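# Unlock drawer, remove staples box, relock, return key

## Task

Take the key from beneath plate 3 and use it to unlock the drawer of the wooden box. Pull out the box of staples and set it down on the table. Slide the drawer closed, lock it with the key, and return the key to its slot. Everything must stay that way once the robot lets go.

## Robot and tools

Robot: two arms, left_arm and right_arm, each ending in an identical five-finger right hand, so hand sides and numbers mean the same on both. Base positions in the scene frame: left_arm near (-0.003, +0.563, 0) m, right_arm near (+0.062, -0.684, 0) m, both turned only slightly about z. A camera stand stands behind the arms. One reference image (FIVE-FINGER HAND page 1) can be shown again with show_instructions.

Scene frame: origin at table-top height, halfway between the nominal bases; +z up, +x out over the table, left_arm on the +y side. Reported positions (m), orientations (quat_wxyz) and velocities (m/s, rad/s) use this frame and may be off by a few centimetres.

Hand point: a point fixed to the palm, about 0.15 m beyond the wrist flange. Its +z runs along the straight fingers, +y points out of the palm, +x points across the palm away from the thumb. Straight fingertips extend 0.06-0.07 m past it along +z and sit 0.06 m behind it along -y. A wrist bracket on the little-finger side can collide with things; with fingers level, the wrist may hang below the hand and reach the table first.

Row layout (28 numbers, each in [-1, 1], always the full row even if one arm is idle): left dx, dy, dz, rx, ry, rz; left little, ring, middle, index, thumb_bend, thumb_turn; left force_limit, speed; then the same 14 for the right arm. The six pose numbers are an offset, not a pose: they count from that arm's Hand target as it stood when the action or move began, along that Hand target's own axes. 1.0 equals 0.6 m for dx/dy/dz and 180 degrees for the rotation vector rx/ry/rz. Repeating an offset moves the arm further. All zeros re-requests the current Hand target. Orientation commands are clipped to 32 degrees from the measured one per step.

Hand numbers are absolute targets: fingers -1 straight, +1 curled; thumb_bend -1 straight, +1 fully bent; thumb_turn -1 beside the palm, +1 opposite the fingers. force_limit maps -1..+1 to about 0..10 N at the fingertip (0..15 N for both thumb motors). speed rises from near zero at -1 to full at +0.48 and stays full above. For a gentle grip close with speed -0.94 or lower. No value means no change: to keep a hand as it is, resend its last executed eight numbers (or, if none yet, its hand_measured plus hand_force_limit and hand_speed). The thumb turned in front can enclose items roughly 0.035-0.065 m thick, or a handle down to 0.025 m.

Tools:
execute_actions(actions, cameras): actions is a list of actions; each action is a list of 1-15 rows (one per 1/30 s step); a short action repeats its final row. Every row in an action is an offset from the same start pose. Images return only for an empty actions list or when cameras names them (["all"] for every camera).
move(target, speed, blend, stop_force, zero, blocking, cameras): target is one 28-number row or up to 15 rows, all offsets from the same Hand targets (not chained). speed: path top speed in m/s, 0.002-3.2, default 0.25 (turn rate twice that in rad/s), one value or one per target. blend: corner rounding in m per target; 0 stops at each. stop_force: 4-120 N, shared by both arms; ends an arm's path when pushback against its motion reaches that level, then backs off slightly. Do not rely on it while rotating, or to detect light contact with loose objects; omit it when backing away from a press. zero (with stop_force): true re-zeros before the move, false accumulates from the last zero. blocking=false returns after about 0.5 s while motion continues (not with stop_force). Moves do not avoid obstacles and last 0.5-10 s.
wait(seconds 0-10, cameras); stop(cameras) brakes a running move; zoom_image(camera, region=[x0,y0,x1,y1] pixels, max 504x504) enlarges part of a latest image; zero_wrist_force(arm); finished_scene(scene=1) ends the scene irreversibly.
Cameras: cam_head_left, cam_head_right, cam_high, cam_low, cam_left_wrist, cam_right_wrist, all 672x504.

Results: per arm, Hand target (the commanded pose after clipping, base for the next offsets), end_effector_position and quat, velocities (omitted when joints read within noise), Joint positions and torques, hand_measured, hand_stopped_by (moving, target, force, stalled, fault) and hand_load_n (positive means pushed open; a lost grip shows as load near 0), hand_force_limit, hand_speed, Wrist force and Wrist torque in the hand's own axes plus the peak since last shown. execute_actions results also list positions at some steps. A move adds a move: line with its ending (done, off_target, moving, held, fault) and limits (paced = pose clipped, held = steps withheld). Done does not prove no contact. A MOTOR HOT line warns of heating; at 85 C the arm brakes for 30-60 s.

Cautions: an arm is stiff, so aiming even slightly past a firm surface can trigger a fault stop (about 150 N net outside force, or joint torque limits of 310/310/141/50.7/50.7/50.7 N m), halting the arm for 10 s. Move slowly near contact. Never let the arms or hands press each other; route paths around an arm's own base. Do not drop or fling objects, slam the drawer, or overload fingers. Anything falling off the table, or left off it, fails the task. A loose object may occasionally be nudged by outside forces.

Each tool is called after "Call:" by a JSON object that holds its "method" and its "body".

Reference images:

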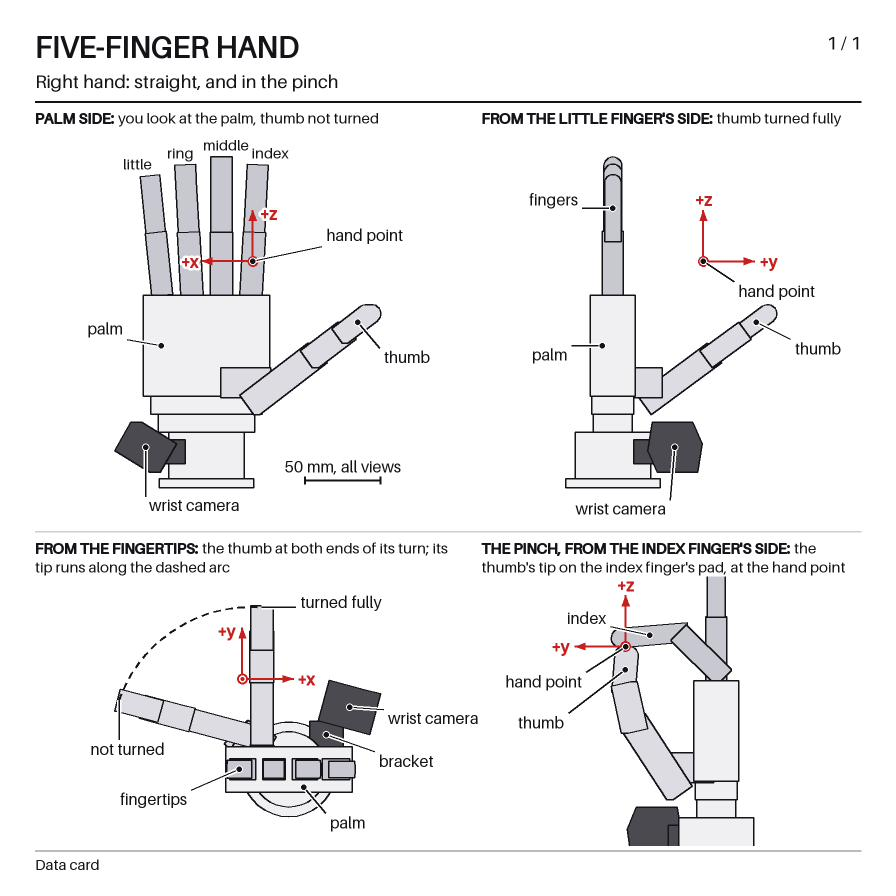

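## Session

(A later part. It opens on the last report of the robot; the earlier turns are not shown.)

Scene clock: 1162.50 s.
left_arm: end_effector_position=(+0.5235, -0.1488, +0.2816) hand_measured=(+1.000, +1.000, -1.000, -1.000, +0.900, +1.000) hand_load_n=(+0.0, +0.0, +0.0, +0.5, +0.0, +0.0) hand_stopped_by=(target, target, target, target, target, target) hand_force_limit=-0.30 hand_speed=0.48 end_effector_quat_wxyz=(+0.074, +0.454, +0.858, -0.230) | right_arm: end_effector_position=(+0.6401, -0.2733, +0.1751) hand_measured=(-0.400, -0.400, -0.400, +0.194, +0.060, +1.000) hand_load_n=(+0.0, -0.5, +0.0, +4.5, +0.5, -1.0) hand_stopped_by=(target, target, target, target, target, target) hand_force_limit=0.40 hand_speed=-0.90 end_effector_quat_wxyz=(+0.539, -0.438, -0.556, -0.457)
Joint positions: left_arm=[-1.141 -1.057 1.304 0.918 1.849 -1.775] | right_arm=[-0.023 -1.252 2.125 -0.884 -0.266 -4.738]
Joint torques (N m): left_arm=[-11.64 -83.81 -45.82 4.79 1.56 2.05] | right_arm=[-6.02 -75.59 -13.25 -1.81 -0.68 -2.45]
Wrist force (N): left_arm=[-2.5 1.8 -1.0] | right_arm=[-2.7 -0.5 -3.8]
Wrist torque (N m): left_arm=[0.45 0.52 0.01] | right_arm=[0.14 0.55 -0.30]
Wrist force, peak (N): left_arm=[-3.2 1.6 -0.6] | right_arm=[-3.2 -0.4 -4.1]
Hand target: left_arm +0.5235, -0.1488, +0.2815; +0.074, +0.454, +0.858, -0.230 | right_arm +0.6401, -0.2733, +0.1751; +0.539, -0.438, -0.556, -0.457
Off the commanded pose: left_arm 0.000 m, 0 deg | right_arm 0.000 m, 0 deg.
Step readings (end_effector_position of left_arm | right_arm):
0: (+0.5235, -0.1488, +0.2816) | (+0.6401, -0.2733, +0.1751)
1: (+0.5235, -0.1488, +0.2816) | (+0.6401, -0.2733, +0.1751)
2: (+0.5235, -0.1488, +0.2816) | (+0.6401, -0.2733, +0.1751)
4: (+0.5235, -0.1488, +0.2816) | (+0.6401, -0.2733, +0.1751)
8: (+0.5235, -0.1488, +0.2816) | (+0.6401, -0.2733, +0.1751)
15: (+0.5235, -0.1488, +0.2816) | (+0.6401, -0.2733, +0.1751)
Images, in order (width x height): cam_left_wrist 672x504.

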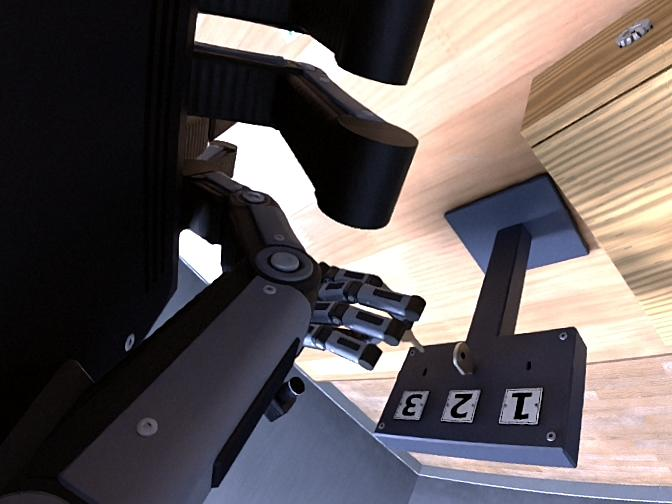

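Call:
{"method": "move", "body": {"target": [0,0,0,0,0,0,1,1,-1,-1,0.9,1,-0.3,0.48,0.011,0.0168,-0.0153,0,0.022,0,-0.4,-0.4,-0.4,0.197,0.06,1,0.4,-0.9], "speed": 0.04, "cameras": ["cam_right_wrist","cam_left_wrist"]}}

Call:
{"method": "zoom_image", "body": {"camera": "cam_left_wrist", "region": [390, 318, 450, 393]}}

Call:
{"method": "zoom_image", "body": {"camera": "cam_right_wrist", "region": [370, 190, 550, 335]}}

Scene clock: 1172.23 s.
left_arm: end_effector_position=(+0.5235, -0.1488, +0.2815) hand_measured=(+1.000, +1.000, -1.000, -1.000, +0.900, +1.000) hand_load_n=(+0.0, +0.0, +0.0, +0.0, +0.0, +0.0) hand_stopped_by=(target, target, target, target, target, target) hand_force_limit=-0.30 hand_speed=0.48 end_effector_quat_wxyz=(+0.074, +0.454, +0.858, -0.230) | right_arm: end_effector_position=(+0.6517, -0.2804, +0.1821) hand_measured=(-0.400, -0.400, -0.400, +0.194, +0.060, +1.000) hand_load_n=(+0.0, +0.0, +0.0, +4.5, +0.5, -1.0) hand_stopped_by=(target, target, target, target, target, target) hand_force_limit=0.40 hand_speed=-0.90 end_effector_quat_wxyz=(+0.557, -0.422, -0.537, -0.472)
Joint positions: left_arm=[-1.141 -1.057 1.304 0.918 1.849 -1.775] | right_arm=[-0.036 -1.182 2.055 -0.639 -0.289 -4.973]
Joint torques (N m): left_arm=[-10.77 -78 -44.84 4.82 1.55 1.96] | right_arm=[5.04 -79.12 -10.1 -0.25 1.26 2.41]
Wrist force (N): left_arm=[-2.9 1.5 -0.7] | right_arm=[-3.1 -0.2 -3.1]
Wrist torque (N m): left_arm=[0.39 0.57 -0.02] | right_arm=[0.12 0.59 -0.41]
Wrist force, peak (N): left_arm=[-3.0 2.1 -1.4] | right_arm=[-3.1 -0.5 -4.1]
Hand target: left_arm +0.5235, -0.1488, +0.2815; +0.074, +0.454, +0.858, -0.230 | right_arm +0.6515, -0.2804, +0.1821; +0.557, -0.422, -0.537, -0.471
Off the commanded pose: left_arm 0.000 m, 0 deg | right_arm 0.000 m, 0 deg.
move: done
Images, in order (width x height): cam_left_wrist 672x504, cam_right_wrist 672x504.

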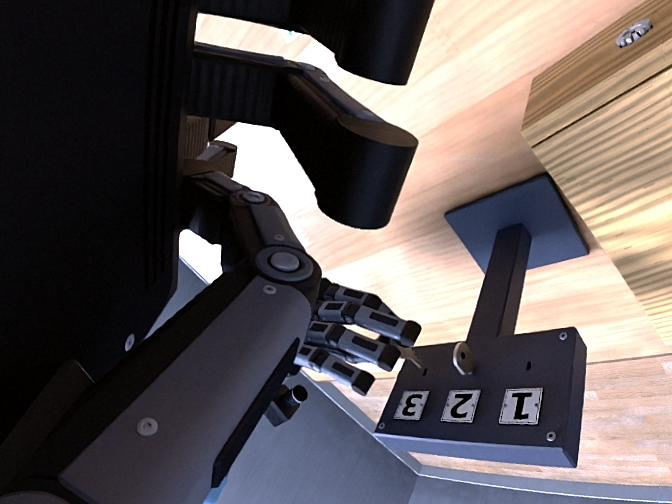

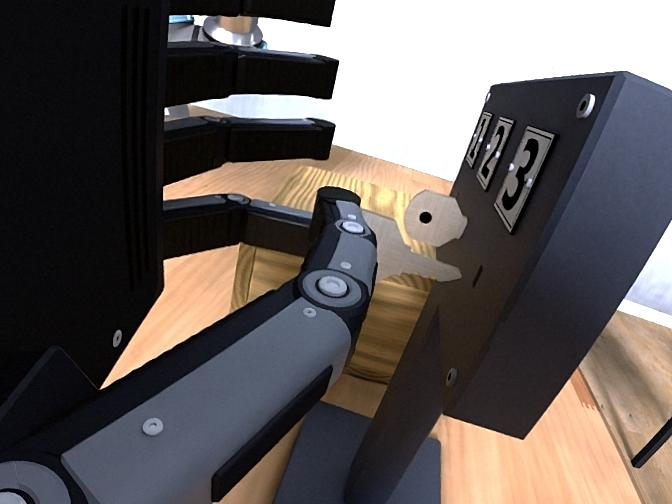

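Scaled by 6.720 from the camera's 672x504 image, which has a finer 960x720 frame.

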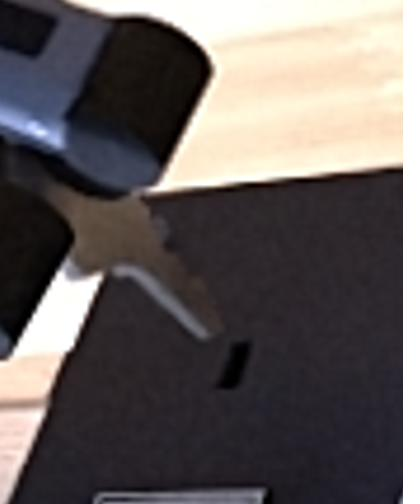

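Scaled by 2.800 from the camera's 672x504 image, which has a finer 960x720 frame.

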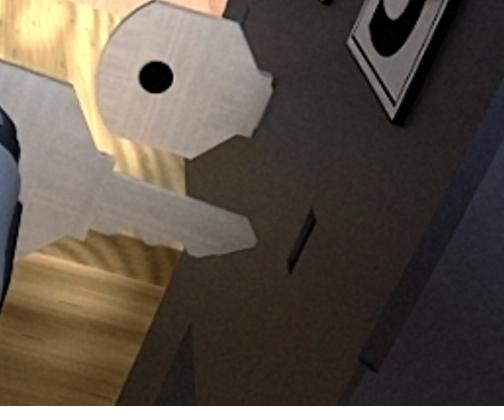

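Call:
{"method": "zoom_image", "body": {"camera": "cam_left_wrist", "region": [396, 340, 431, 380]}}

Call:
{"method": "zoom_image", "body": {"camera": "cam_right_wrist", "region": [400, 235, 490, 300]}}

Scaled by 12.600 from the camera's 672x504 image, which has a finer 960x720 frame.

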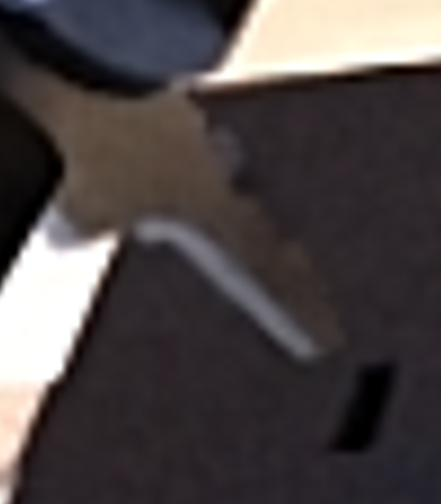

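Scaled by 5.600 from the camera's 672x504 image, which has a finer 960x720 frame.

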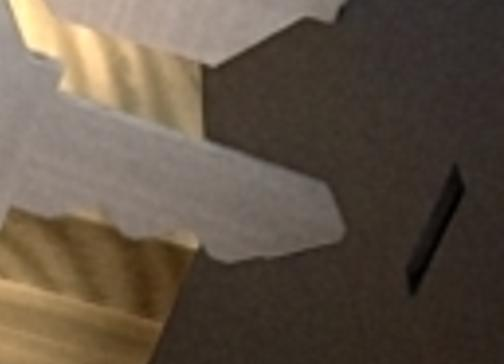

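Call:
{"method": "move", "body": {"target": [0,0,0,0,0,0,1,1,-1,-1,0.9,1,-0.3,0.48,-0.0008,0.003,0.0038,-0.0167,0,-0.0167,-0.4,-0.4,-0.4,0.197,0.06,1,0.4,-0.9], "speed": 0.04, "cameras": ["cam_right_wrist","cam_left_wrist"]}}

Call:
{"method": "zoom_image", "body": {"camera": "cam_left_wrist", "region": [396, 340, 431, 380]}}

Call:
{"method": "zoom_image", "body": {"camera": "cam_right_wrist", "region": [390, 215, 490, 300]}}

Scene clock: 1178.57 s.
left_arm: end_effector_position=(+0.5235, -0.1488, +0.2815) hand_measured=(+1.000, +1.000, -1.000, -1.000, +0.900, +1.000) hand_load_n=(+0.0, +0.0, +0.0, +0.0, +0.0, +0.0) hand_stopped_by=(target, target, target, target, target, target) hand_force_limit=-0.30 hand_speed=0.48 end_effector_quat_wxyz=(+0.074, +0.454, +0.858, -0.230) | right_arm: end_effector_position=(+0.6527, -0.2777, +0.1818) hand_measured=(-0.400, -0.400, -0.400, +0.194, +0.060, +1.000) hand_load_n=(+0.0, +0.0, +0.0, +4.0, +0.5, -1.0) hand_stopped_by=(target, target, target, target, target, target) hand_force_limit=0.40 hand_speed=-0.90 end_effector_quat_wxyz=(+0.534, -0.423, -0.536, -0.500) end_effector_velocity=(+0.000, +0.000, +0.000) end_effector_angular_velocity=(+0.000, +0.004, +0.002)
Joint positions: left_arm=[-1.141 -1.057 1.304 0.918 1.849 -1.775] | right_arm=[-0.032 -1.181 2.071 -0.588 -0.236 -5.091]
Joint velocities: left_arm=[within noise] | right_arm=[-0.001 0 0 -0.001 -0.002 0.005]
Joint torques (N m): left_arm=[-10.06 -79.9 -44.47 4.92 1.46 2.02] | right_arm=[3.25 -51.45 -33.72 -0.3 -2.81 2.74]
Wrist force (N): left_arm=[-2.4 1.6 -0.8] | right_arm=[-3.1 0.0 -3.0]
Wrist torque (N m): left_arm=[0.41 0.50 0.01] | right_arm=[0.16 0.56 -0.32]
Wrist force, peak (N): left_arm=[-2.7 2.4 -1.0] | right_arm=[-3.2 0.1 -3.8]
Hand target: left_arm +0.5235, -0.1488, +0.2815; +0.074, +0.454, +0.858, -0.230 | right_arm +0.6528, -0.2777, +0.1819; +0.534, -0.422, -0.536, -0.500
Off the commanded pose: left_arm 0.000 m, 0 deg | right_arm 0.000 m, 0 deg.
move: done
Images, in order (width x height): cam_left_wrist 672x504, cam_right_wrist 672x504.

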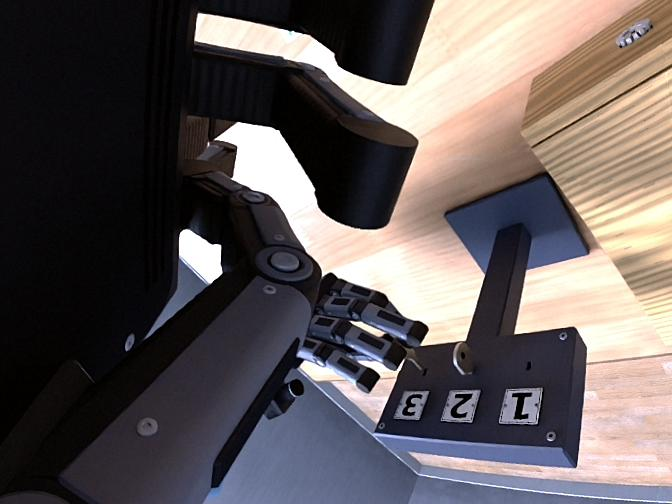

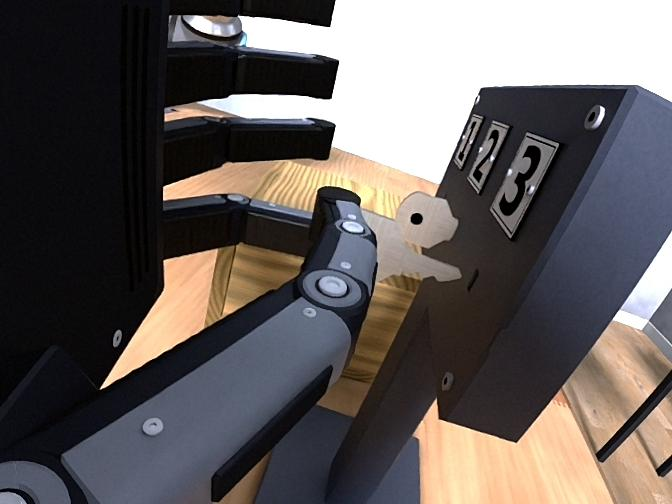

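Scaled by 12.600 from the camera's 672x504 image, which has a finer 960x720 frame.

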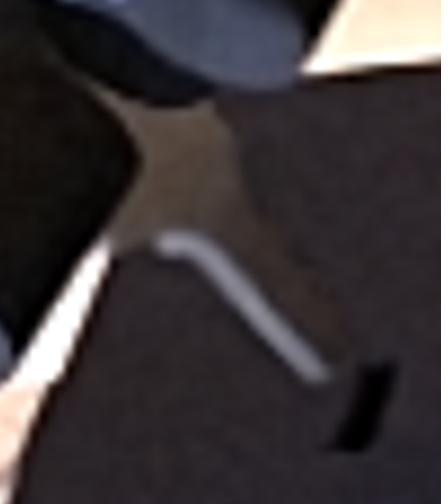

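Scaled by 5.040 from the camera's 672x504 image, which has a finer 960x720 frame.

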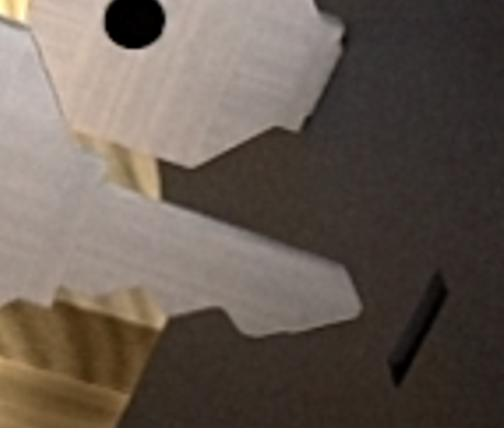

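Call:
{"method": "move", "body": {"target": [0,0,0,0,0,0,1,1,-1,-1,0.9,1,-0.3,0.48,0.0002,0.0033,-0.0008,-0.0111,0,-0.0056,-0.4,-0.4,-0.4,0.197,0.06,1,0.4,-0.9], "speed": 0.02, "cameras": ["cam_right_wrist","cam_left_wrist"]}}

Call:
{"method": "zoom_image", "body": {"camera": "cam_left_wrist", "region": [396, 340, 431, 380]}}

Call:
{"method": "zoom_image", "body": {"camera": "cam_right_wrist", "region": [400, 220, 490, 305]}}

Scene clock: 1181.90 s.
left_arm: end_effector_position=(+0.5235, -0.1488, +0.2815) hand_measured=(+1.000, +1.000, -1.000, -1.000, +0.900, +1.000) hand_load_n=(+0.0, +0.0, +0.0, +0.0, +0.0, +0.0) hand_stopped_by=(target, target, target, target, target, target) hand_force_limit=-0.30 hand_speed=0.48 end_effector_quat_wxyz=(+0.074, +0.454, +0.858, -0.230) | right_arm: end_effector_position=(+0.6548, -0.2779, +0.1821) hand_measured=(-0.400, -0.400, -0.400, +0.194, +0.060, +1.000) hand_load_n=(+0.0, +0.0, +0.0, +4.0, +0.5, -1.0) hand_stopped_by=(target, target, target, target, target, target) hand_force_limit=0.40 hand_speed=-0.90 end_effector_quat_wxyz=(+0.522, -0.427, -0.530, -0.514)
Joint positions: left_arm=[-1.141 -1.057 1.304 0.918 1.849 -1.775] | right_arm=[-0.032 -1.175 2.073 -0.531 -0.203 -5.173]
Joint torques (N m): left_arm=[-9.89 -77.21 -43.84 4.94 1.47 1.71] | right_arm=[6.92 -50.14 -29.15 0.19 -1.9 2.95]
Wrist force (N): left_arm=[-2.4 1.4 -0.4] | right_arm=[-3.2 -0.3 -3.5]
Wrist torque (N m): left_arm=[0.35 0.49 0.01] | right_arm=[0.17 0.57 -0.27]
Wrist force, peak (N): left_arm=[-2.9 2.0 -0.8] | right_arm=[-3.1 -0.1 -3.9]
Hand target: left_arm +0.5235, -0.1488, +0.2815; +0.074, +0.454, +0.858, -0.230 | right_arm +0.6549, -0.2779, +0.1821; +0.522, -0.427, -0.531, -0.514
Off the commanded pose: left_arm 0.000 m, 0 deg | right_arm 0.000 m, 0 deg.
move: done
Images, in order (width x height): cam_left_wrist 672x504, cam_right_wrist 672x504.

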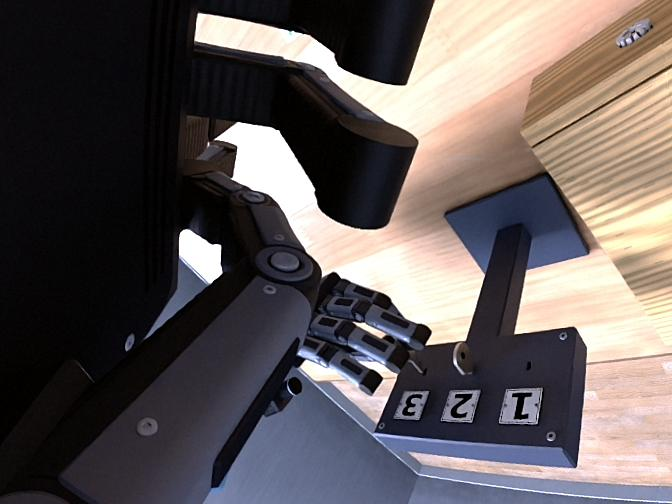

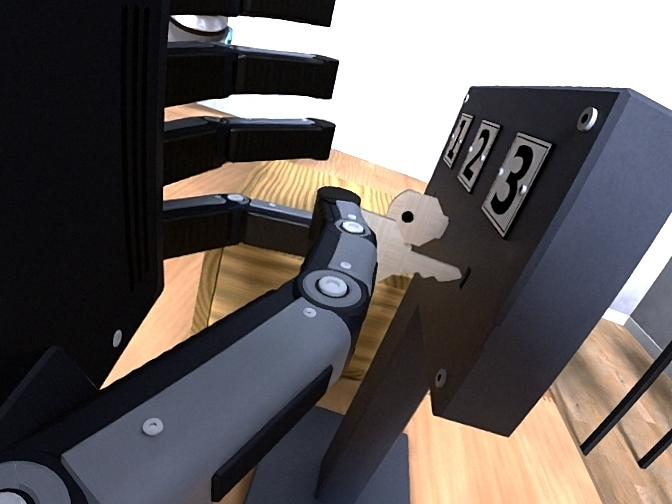

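Scaled by 12.600 from the camera's 672x504 image, which has a finer 960x720 frame.

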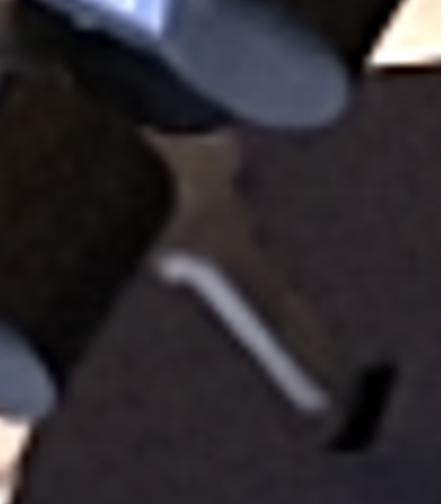

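Scaled by 5.600 from the camera's 672x504 image, which has a finer 960x720 frame.

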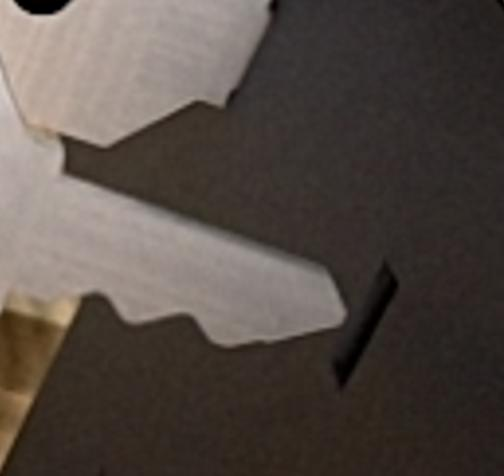

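Call:
{"method": "move", "body": {"target": [0,0,0,0,0,0,1,1,-1,-1,0.9,1,-0.3,0.48,0.0004,0.0033,-0.0004,0,0,0,-0.4,-0.4,-0.4,0.197,0.06,1,0.4,-0.9], "speed": 0.01, "stop_force": 4, "cameras": ["cam_right_wrist","cam_left_wrist"]}}

Call:
{"method": "zoom_image", "body": {"camera": "cam_left_wrist", "region": [396, 340, 431, 380]}}

Call:
{"method": "zoom_image", "body": {"camera": "cam_right_wrist", "region": [400, 220, 490, 305]}}

Scene clock: 1184.33 s.
left_arm: end_effector_position=(+0.5235, -0.1488, +0.2815) hand_measured=(+1.000, +1.000, -1.000, -1.000, +0.900, +1.000) hand_load_n=(-0.5, +0.0, +0.0, +0.0, +0.0, +0.0) hand_stopped_by=(target, target, target, target, target, target) hand_force_limit=-0.30 hand_speed=0.48 end_effector_quat_wxyz=(+0.074, +0.454, +0.858, -0.230) | right_arm: end_effector_position=(+0.6568, -0.2780, +0.1825) hand_measured=(-0.400, -0.400, -0.400, +0.194, +0.060, +1.000) hand_load_n=(+0.0, +0.0, +0.0, +4.5, +0.0, -1.0) hand_stopped_by=(target, target, target, target, target, target) hand_force_limit=0.40 hand_speed=-0.90 end_effector_quat_wxyz=(+0.522, -0.427, -0.531, -0.514)
Joint positions: left_arm=[-1.141 -1.057 1.304 0.918 1.849 -1.775] | right_arm=[-0.032 -1.173 2.069 -0.528 -0.203 -5.173]
Joint torques (N m): left_arm=[-9.28 -76.64 -42.79 5.07 1.43 1.54] | right_arm=[6.2 -52.08 -28.26 1.71 1.17 -2.94]
Wrist force (N): left_arm=[-2.7 1.5 -0.8] | right_arm=[-3.1 -1.3 -3.8]
Wrist torque (N m): left_arm=[0.38 0.55 -0.01] | right_arm=[0.26 0.58 -0.28]
Wrist force, peak (N): left_arm=[-2.8 1.9 -1.2] | right_arm=[-3.1 -1.3 -3.8]
Hand target: left_arm +0.5235, -0.1488, +0.2815; +0.074, +0.454, +0.858, -0.230 | right_arm +0.6568, -0.2780, +0.1825; +0.522, -0.427, -0.531, -0.514
Off the commanded pose: left_arm 0.000 m, 0 deg | right_arm 0.000 m, 0 deg.
move: done
Images, in order (width x height): cam_left_wrist 672x504, cam_right_wrist 672x504.

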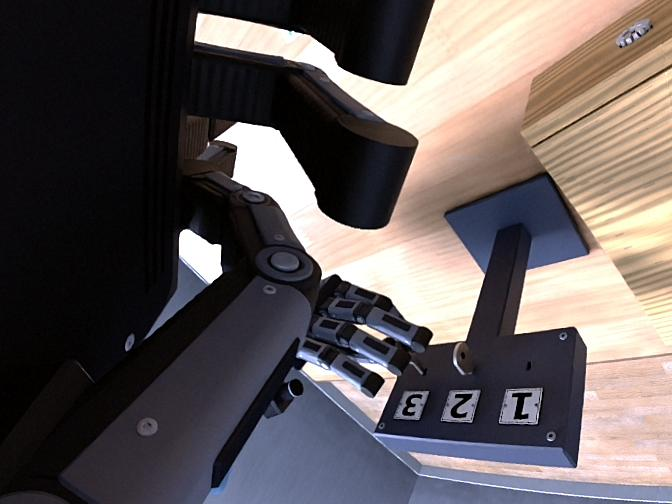

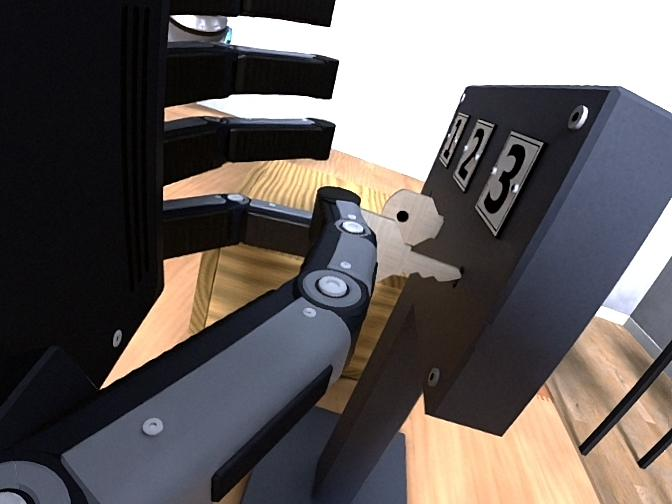

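Scaled by 12.600 from the camera's 672x504 image, which has a finer 960x720 frame.

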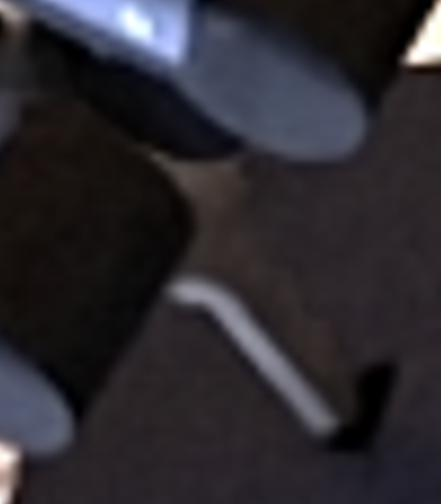

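Scaled by 5.600 from the camera's 672x504 image, which has a finer 960x720 frame.

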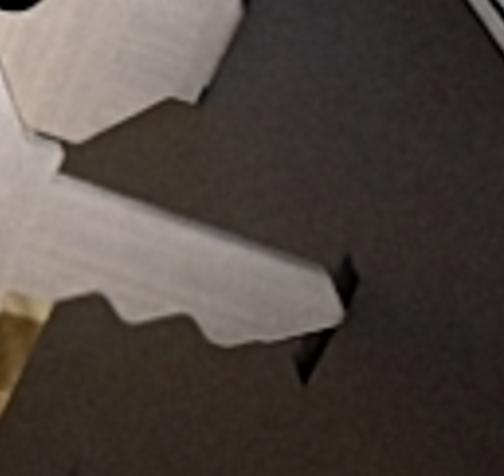

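Call:
{"method": "execute_actions", "body": {"actions": [], "cameras": ["cam_left_wrist","cam_right_wrist"]}}

Call:
{"method": "zoom_image", "body": {"camera": "cam_left_wrist", "region": [386, 330, 446, 390]}}

Call:
{"method": "zoom_image", "body": {"camera": "cam_right_wrist", "region": [400, 220, 490, 305]}}

Scene clock: 1185.23 s.
left_arm: end_effector_position=(+0.5235, -0.1488, +0.2815) hand_measured=(+1.000, +1.000, -1.000, -1.000, +0.900, +1.000) hand_load_n=(+0.0, +0.0, +0.0, +0.0, +0.0, +0.0) hand_stopped_by=(target, target, target, target, target, target) hand_force_limit=-0.30 hand_speed=0.48 end_effector_quat_wxyz=(+0.074, +0.454, +0.858, -0.230) | right_arm: end_effector_position=(+0.6568, -0.2780, +0.1825) hand_measured=(-0.400, -0.400, -0.400, +0.194, +0.060, +1.000) hand_load_n=(+0.0, +0.0, +0.0, +4.0, +0.5, -1.5) hand_stopped_by=(target, target, target, target, target, target) hand_force_limit=0.40 hand_speed=-0.90 end_effector_quat_wxyz=(+0.522, -0.427, -0.531, -0.514)
Joint positions: left_arm=[-1.141 -1.057 1.304 0.918 1.849 -1.775] | right_arm=[-0.032 -1.173 2.069 -0.528 -0.203 -5.173]
Joint velocities: within noise
Joint torques (N m): left_arm=[-8.56 -77.49 -42.5 4.94 1.58 1.62] | right_arm=[2.1 -59.36 -13.13 0.81 1.62 -3.08]
Wrist force (N): left_arm=[-2.5 1.4 -0.9] | right_arm=[-3.2 -1.4 -3.3]
Wrist torque (N m): left_arm=[0.38 0.51 0.00] | right_arm=[0.20 0.58 -0.30]
Wrist force, peak (N): left_arm=[-2.9 1.6 -1.0] | right_arm=[-3.0 -1.3 -3.7]
Hand target: left_arm +0.5235, -0.1488, +0.2815; +0.074, +0.454, +0.858, -0.230 | right_arm +0.6568, -0.2780, +0.1825; +0.522, -0.427, -0.531, -0.514
Off the commanded pose: left_arm 0.000 m, 0 deg | right_arm 0.000 m, 0 deg.
Images, in order (width x height): cam_left_wrist 672x504, cam_right_wrist 672x504.

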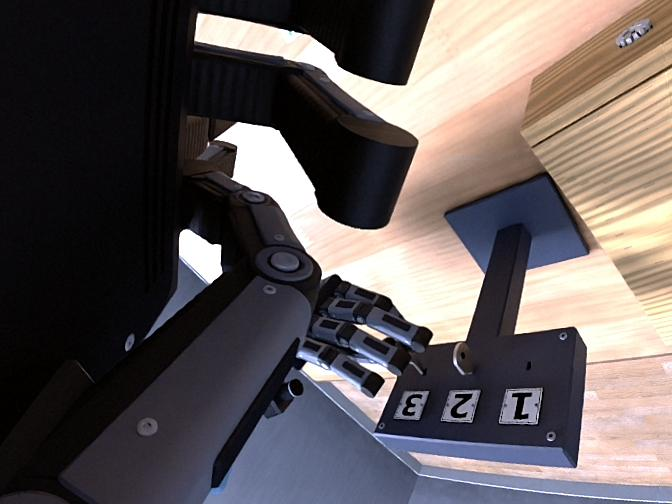

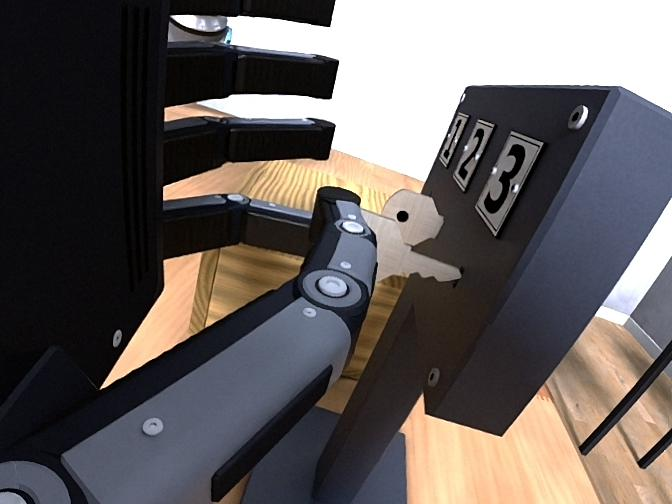

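Scaled by 8.400 from the camera's 672x504 image, which has a finer 960x720 frame.

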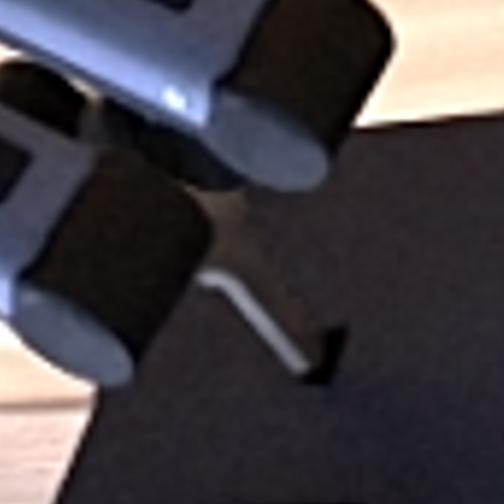

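Scaled by 5.600 from the camera's 672x504 image, which has a finer 960x720 frame.

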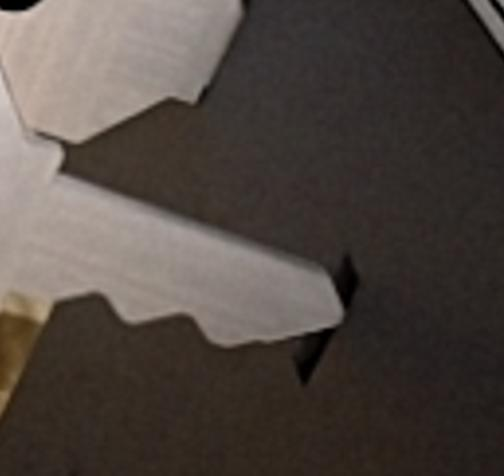

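Call:
{"method": "move", "body": {"target": [0,0,0,0,0,0,1,1,-1,-1,0.9,1,-0.3,0.48, -0.0003,0.0033,-0.00038,0,0,0,-0.4,-0.4,-0.4,0.197,0.06,1,0.4,-0.9], "speed": 0.01, "stop_force": 4, "cameras": ["cam_left_wrist","cam_right_wrist"]}}

Call:
{"method": "zoom_image", "body": {"camera": "cam_left_wrist", "region": [386, 330, 446, 390]}}

Call:
{"method": "zoom_image", "body": {"camera": "cam_right_wrist", "region": [400, 220, 490, 305]}}

Scene clock: 1187.17 s.
left_arm: end_effector_position=(+0.5235, -0.1488, +0.2815) hand_measured=(+1.000, +1.000, -1.000, -1.000, +0.900, +1.000) hand_load_n=(+0.0, +0.0, +0.0, +0.0, +0.0, +0.0) hand_stopped_by=(target, target, target, target, target, target) hand_force_limit=-0.30 hand_speed=0.48 end_effector_quat_wxyz=(+0.074, +0.454, +0.858, -0.230) | right_arm: end_effector_position=(+0.6575, -0.2780, +0.1825) hand_measured=(-0.400, -0.400, -0.400, +0.194, +0.060, +1.000) hand_load_n=(+0.0, +0.0, +0.0, +4.5, -2.5, -1.0) hand_stopped_by=(target, target, target, target, target, target) hand_force_limit=0.40 hand_speed=-0.90 end_effector_quat_wxyz=(+0.522, -0.427, -0.530, -0.514)
Joint positions: left_arm=[-1.141 -1.057 1.304 0.918 1.849 -1.775] | right_arm=[-0.032 -1.173 2.067 -0.527 -0.203 -5.173]
Joint torques (N m): left_arm=[-9.97 -78.36 -42.54 4.96 1.13 1.7] | right_arm=[-5.99 -81.15 -11.75 -0.62 0.34 0.28]
Wrist force (N): left_arm=[-2.9 1.6 -1.1] | right_arm=[-2.9 -2.6 -3.2]
Wrist torque (N m): left_arm=[0.42 0.59 -0.02] | right_arm=[0.23 0.57 -0.27]
Wrist force, peak (N): left_arm=[-2.8 2.0 -1.2] | right_arm=[-2.8 -5.8 -2.6]
Hand target: left_arm +0.5235, -0.1488, +0.2815; +0.074, +0.454, +0.858, -0.230 | right_arm +0.6575, -0.2780, +0.1825; +0.522, -0.427, -0.530, -0.514 (not the last commanded pose)
Off the commanded pose: left_arm 0.000 m, 0 deg | right_arm 0.001 m, 0 deg.
move: contact (right_arm)
Images, in order (width x height): cam_left_wrist 672x504, cam_right_wrist 672x504.

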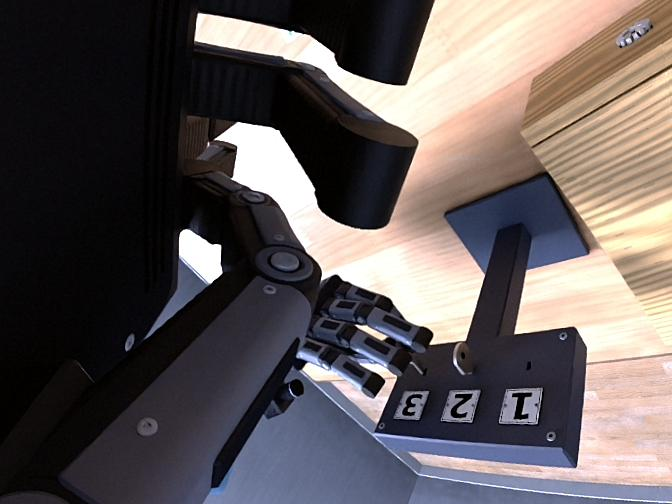

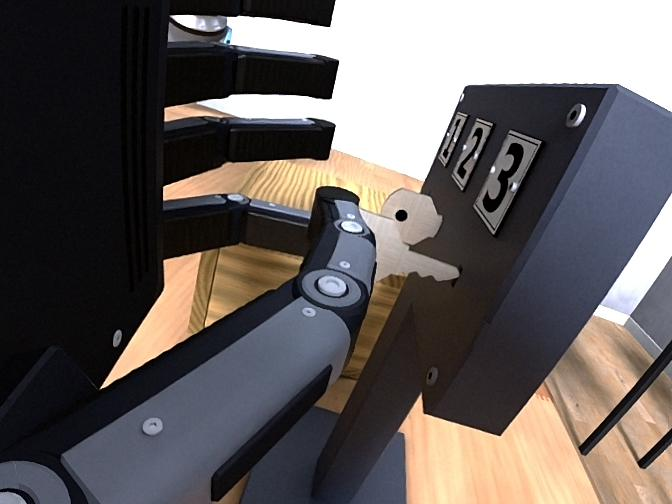

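Scaled by 8.400 from the camera's 672x504 image, which has a finer 960x720 frame.

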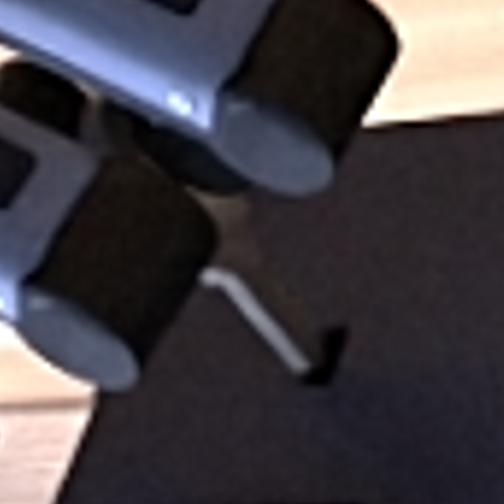

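Scaled by 5.600 from the camera's 672x504 image, which has a finer 960x720 frame.

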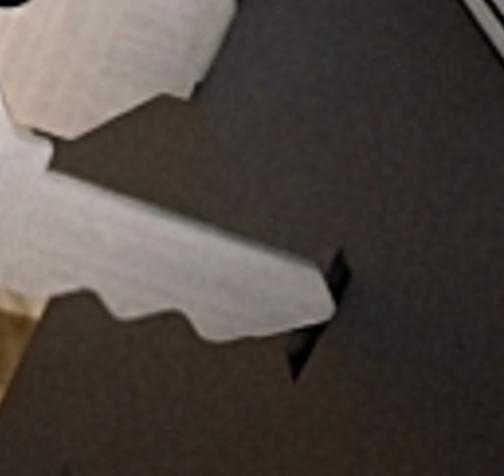

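Call:
{"method": "zoom_image", "body": {"camera": "cam_left_wrist", "region": [414, 360, 434, 380]}}

Call:
{"method": "zoom_image", "body": {"camera": "cam_right_wrist", "region": [440, 255, 470, 290]}}

Scaled by 25.200 from the camera's 672x504 image, which has a finer 960x720 frame.

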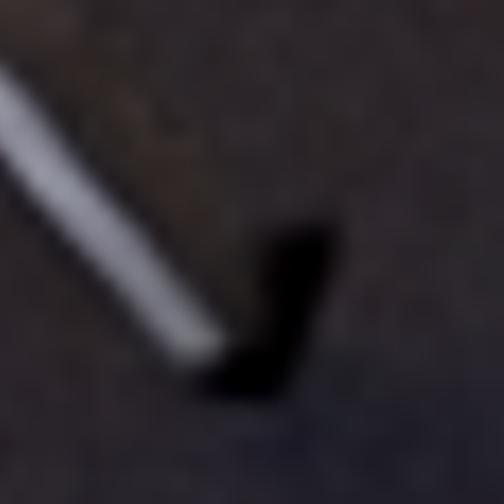

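Scaled by 14.400 from the camera's 672x504 image, which has a finer 960x720 frame.

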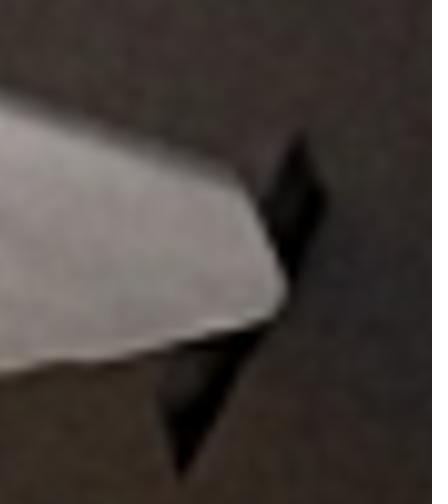

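Call:
{"method": "move", "body": {"target": [0,0,0,0,0,0,1,1,-1,-1,0.9,1,-0.3,0.48, 0.00015,-0.00165,0.00019,0,0,0,-0.4,-0.4,-0.4,0.202,0.06,1,0.4,-0.9], "speed": 0.01, "cameras": ["cam_left_wrist","cam_right_wrist"]}}

Call:
{"method": "zoom_image", "body": {"camera": "cam_left_wrist", "region": [414, 360, 434, 380]}}

Call:
{"method": "zoom_image", "body": {"camera": "cam_right_wrist", "region": [440, 255, 470, 290]}}

Scene clock: 1191.20 s.
left_arm: end_effector_position=(+0.5235, -0.1488, +0.2815) hand_measured=(+1.000, +1.000, -1.000, -1.000, +0.900, +1.000) hand_load_n=(+0.0, +0.0, +0.0, +0.0, +0.0, +0.0) hand_stopped_by=(target, target, target, target, target, target) hand_force_limit=-0.30 hand_speed=0.48 end_effector_quat_wxyz=(+0.074, +0.454, +0.858, -0.230) | right_arm: end_effector_position=(+0.6565, -0.2780, +0.1825) hand_measured=(-0.400, -0.400, -0.400, +0.200, +0.060, +1.000) hand_load_n=(+0.0, +0.0, +0.0, +6.0, -1.5, -1.5) hand_stopped_by=(target, target, target, target, target, target) hand_force_limit=0.40 hand_speed=-0.90 end_effector_quat_wxyz=(+0.522, -0.427, -0.530, -0.514)
Joint positions: left_arm=[-1.141 -1.057 1.304 0.918 1.849 -1.775] | right_arm=[-0.032 -1.174 2.069 -0.528 -0.203 -5.173]
Joint torques (N m): left_arm=[-7.61 -79.26 -41.77 4.95 1.26 1.43] | right_arm=[-9.8 -80.2 -12.5 -0.13 -1.52 2.52]
Wrist force (N): left_arm=[-2.5 2.0 -0.9] | right_arm=[-3.1 0.1 -3.6]
Wrist torque (N m): left_arm=[0.48 0.52 0.02] | right_arm=[0.24 0.56 -0.28]
Wrist force, peak (N): left_arm=[-2.7 2.3 -0.9] | right_arm=[-2.8 -3.0 -3.4]
Hand target: left_arm +0.5235, -0.1488, +0.2815; +0.074, +0.454, +0.858, -0.230 | right_arm +0.6565, -0.2780, +0.1825; +0.522, -0.427, -0.530, -0.514
Off the commanded pose: left_arm 0.000 m, 0 deg | right_arm 0.000 m, 0 deg.
move: done
Images, in order (width x height): cam_left_wrist 672x504, cam_right_wrist 672x504.

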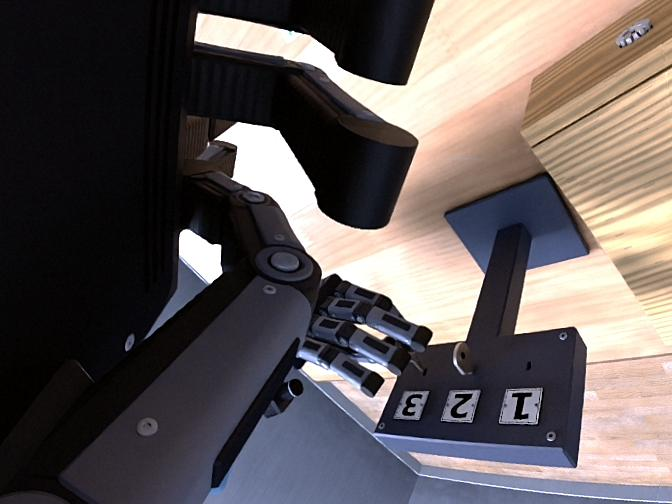

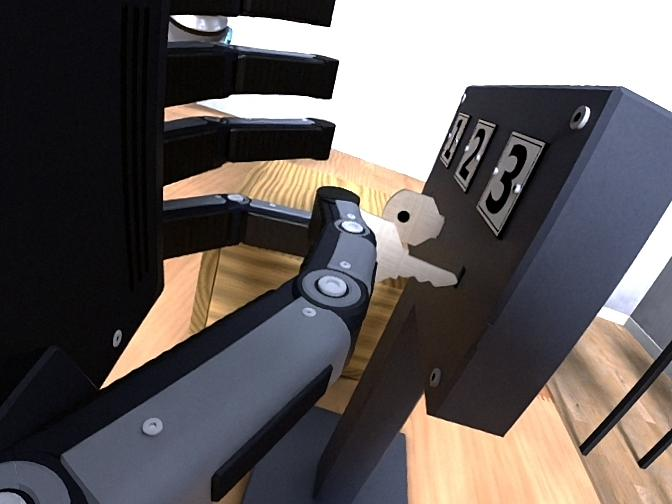

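Scaled by 25.200 from the camera's 672x504 image, which has a finer 960x720 frame.

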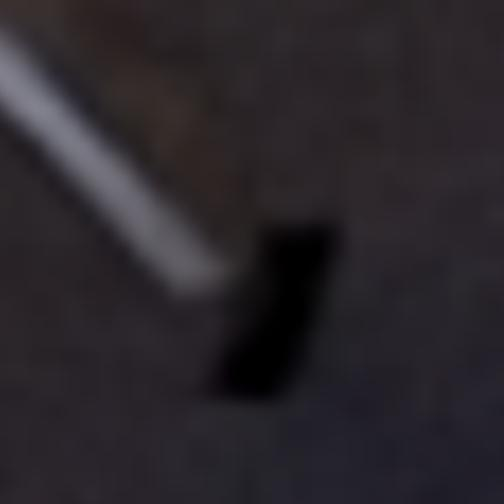

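Scaled by 14.400 from the camera's 672x504 image, which has a finer 960x720 frame.

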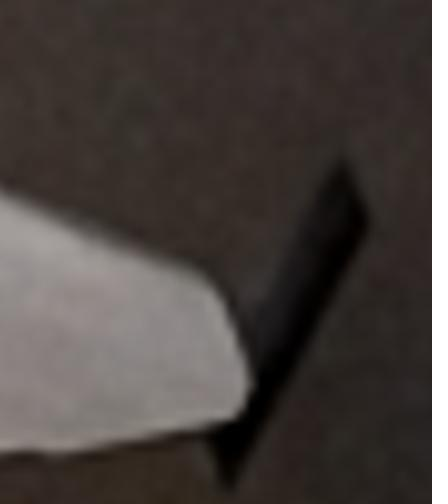

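Call:
{"method": "move", "body": {"target": [0,0,0,0,0,0,1,1,-1,-1,0.9,1,-0.3,0.48, 0.0003,-0.0033,0.00038,0,0,-0.0167,-0.4,-0.4,-0.4,0.202,0.06,1,0.4,-0.9], "speed": 0.01, "cameras": ["cam_left_wrist","cam_right_wrist"]}}

Call:
{"method": "zoom_image", "body": {"camera": "cam_left_wrist", "region": [404, 350, 434, 380]}}

Call:
{"method": "zoom_image", "body": {"camera": "cam_right_wrist", "region": [400, 220, 490, 305]}}

Scene clock: 1195.97 s.
left_arm: end_effector_position=(+0.5235, -0.1488, +0.2815) hand_measured=(+1.000, +1.000, -1.000, -1.000, +0.900, +1.000) hand_load_n=(+0.0, +0.0, +0.0, +0.0, +0.5, +0.0) hand_stopped_by=(target, target, target, target, target, target) hand_force_limit=-0.30 hand_speed=0.48 end_effector_quat_wxyz=(+0.074, +0.454, +0.858, -0.230) | right_arm: end_effector_position=(+0.6545, -0.2780, +0.1825) hand_measured=(-0.400, -0.400, -0.400, +0.200, +0.060, +1.000) hand_load_n=(+0.0, +0.0, +0.0, +5.5, -1.5, -1.5) hand_stopped_by=(target, target, target, target, target, target) hand_force_limit=0.40 hand_speed=-0.90 end_effector_quat_wxyz=(+0.508, -0.413, -0.542, -0.527)
Joint positions: left_arm=[-1.141 -1.057 1.304 0.918 1.849 -1.775] | right_arm=[-0.032 -1.173 2.077 -0.538 -0.204 -5.225]
Joint torques (N m): left_arm=[-6.44 -76.9 -40.99 4.97 1.2 1.53] | right_arm=[-11.5 -48.56 -11.95 1.52 -2.84 -1.48]
Wrist force (N): left_arm=[-2.8 1.4 -0.9] | right_arm=[-3.2 0.4 -3.3]
Wrist torque (N m): left_arm=[0.38 0.56 -0.01] | right_arm=[0.25 0.57 -0.25]
Wrist force, peak (N): left_arm=[-3.2 1.8 -1.2] | right_arm=[-3.4 0.0 -3.8]
Hand target: left_arm +0.5235, -0.1488, +0.2815; +0.074, +0.454, +0.858, -0.230 | right_arm +0.6545, -0.2780, +0.1825; +0.508, -0.413, -0.541, -0.527
Off the commanded pose: left_arm 0.000 m, 0 deg | right_arm 0.000 m, 0 deg.
move: done
Images, in order (width x height): cam_left_wrist 672x504, cam_right_wrist 672x504.

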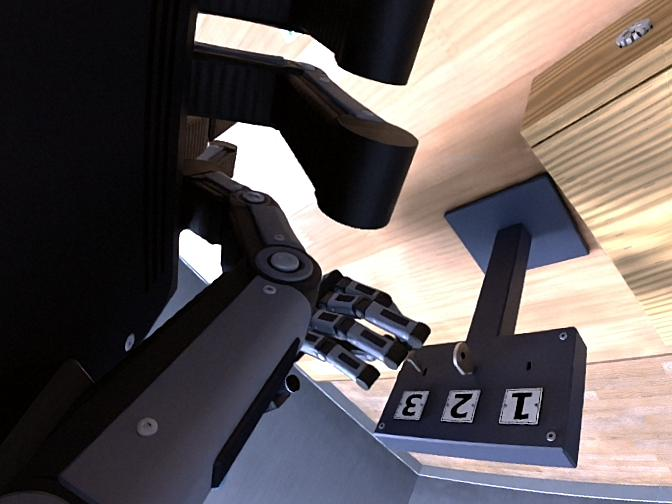

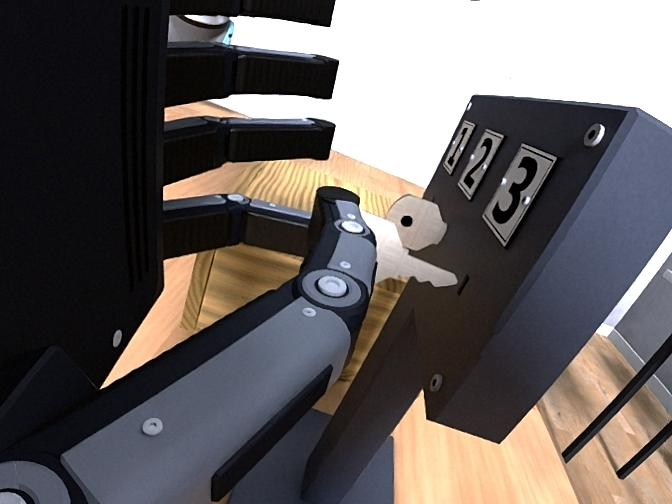

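Scaled by 16.800 from the camera's 672x504 image, which has a finer 960x720 frame.

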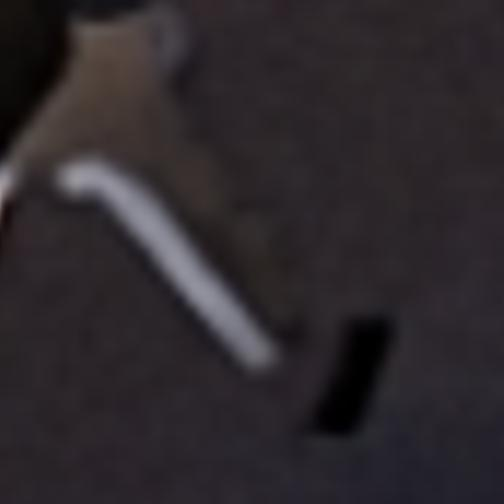

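Scaled by 5.600 from the camera's 672x504 image, which has a finer 960x720 frame.

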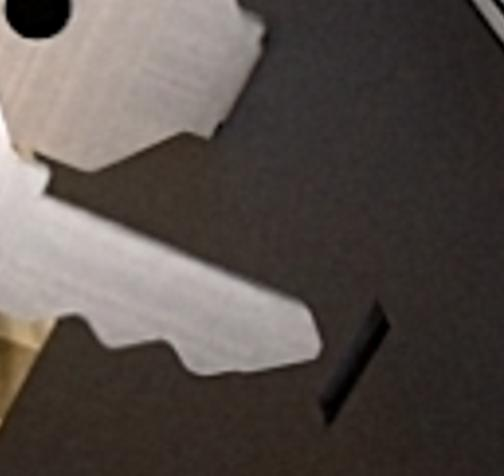

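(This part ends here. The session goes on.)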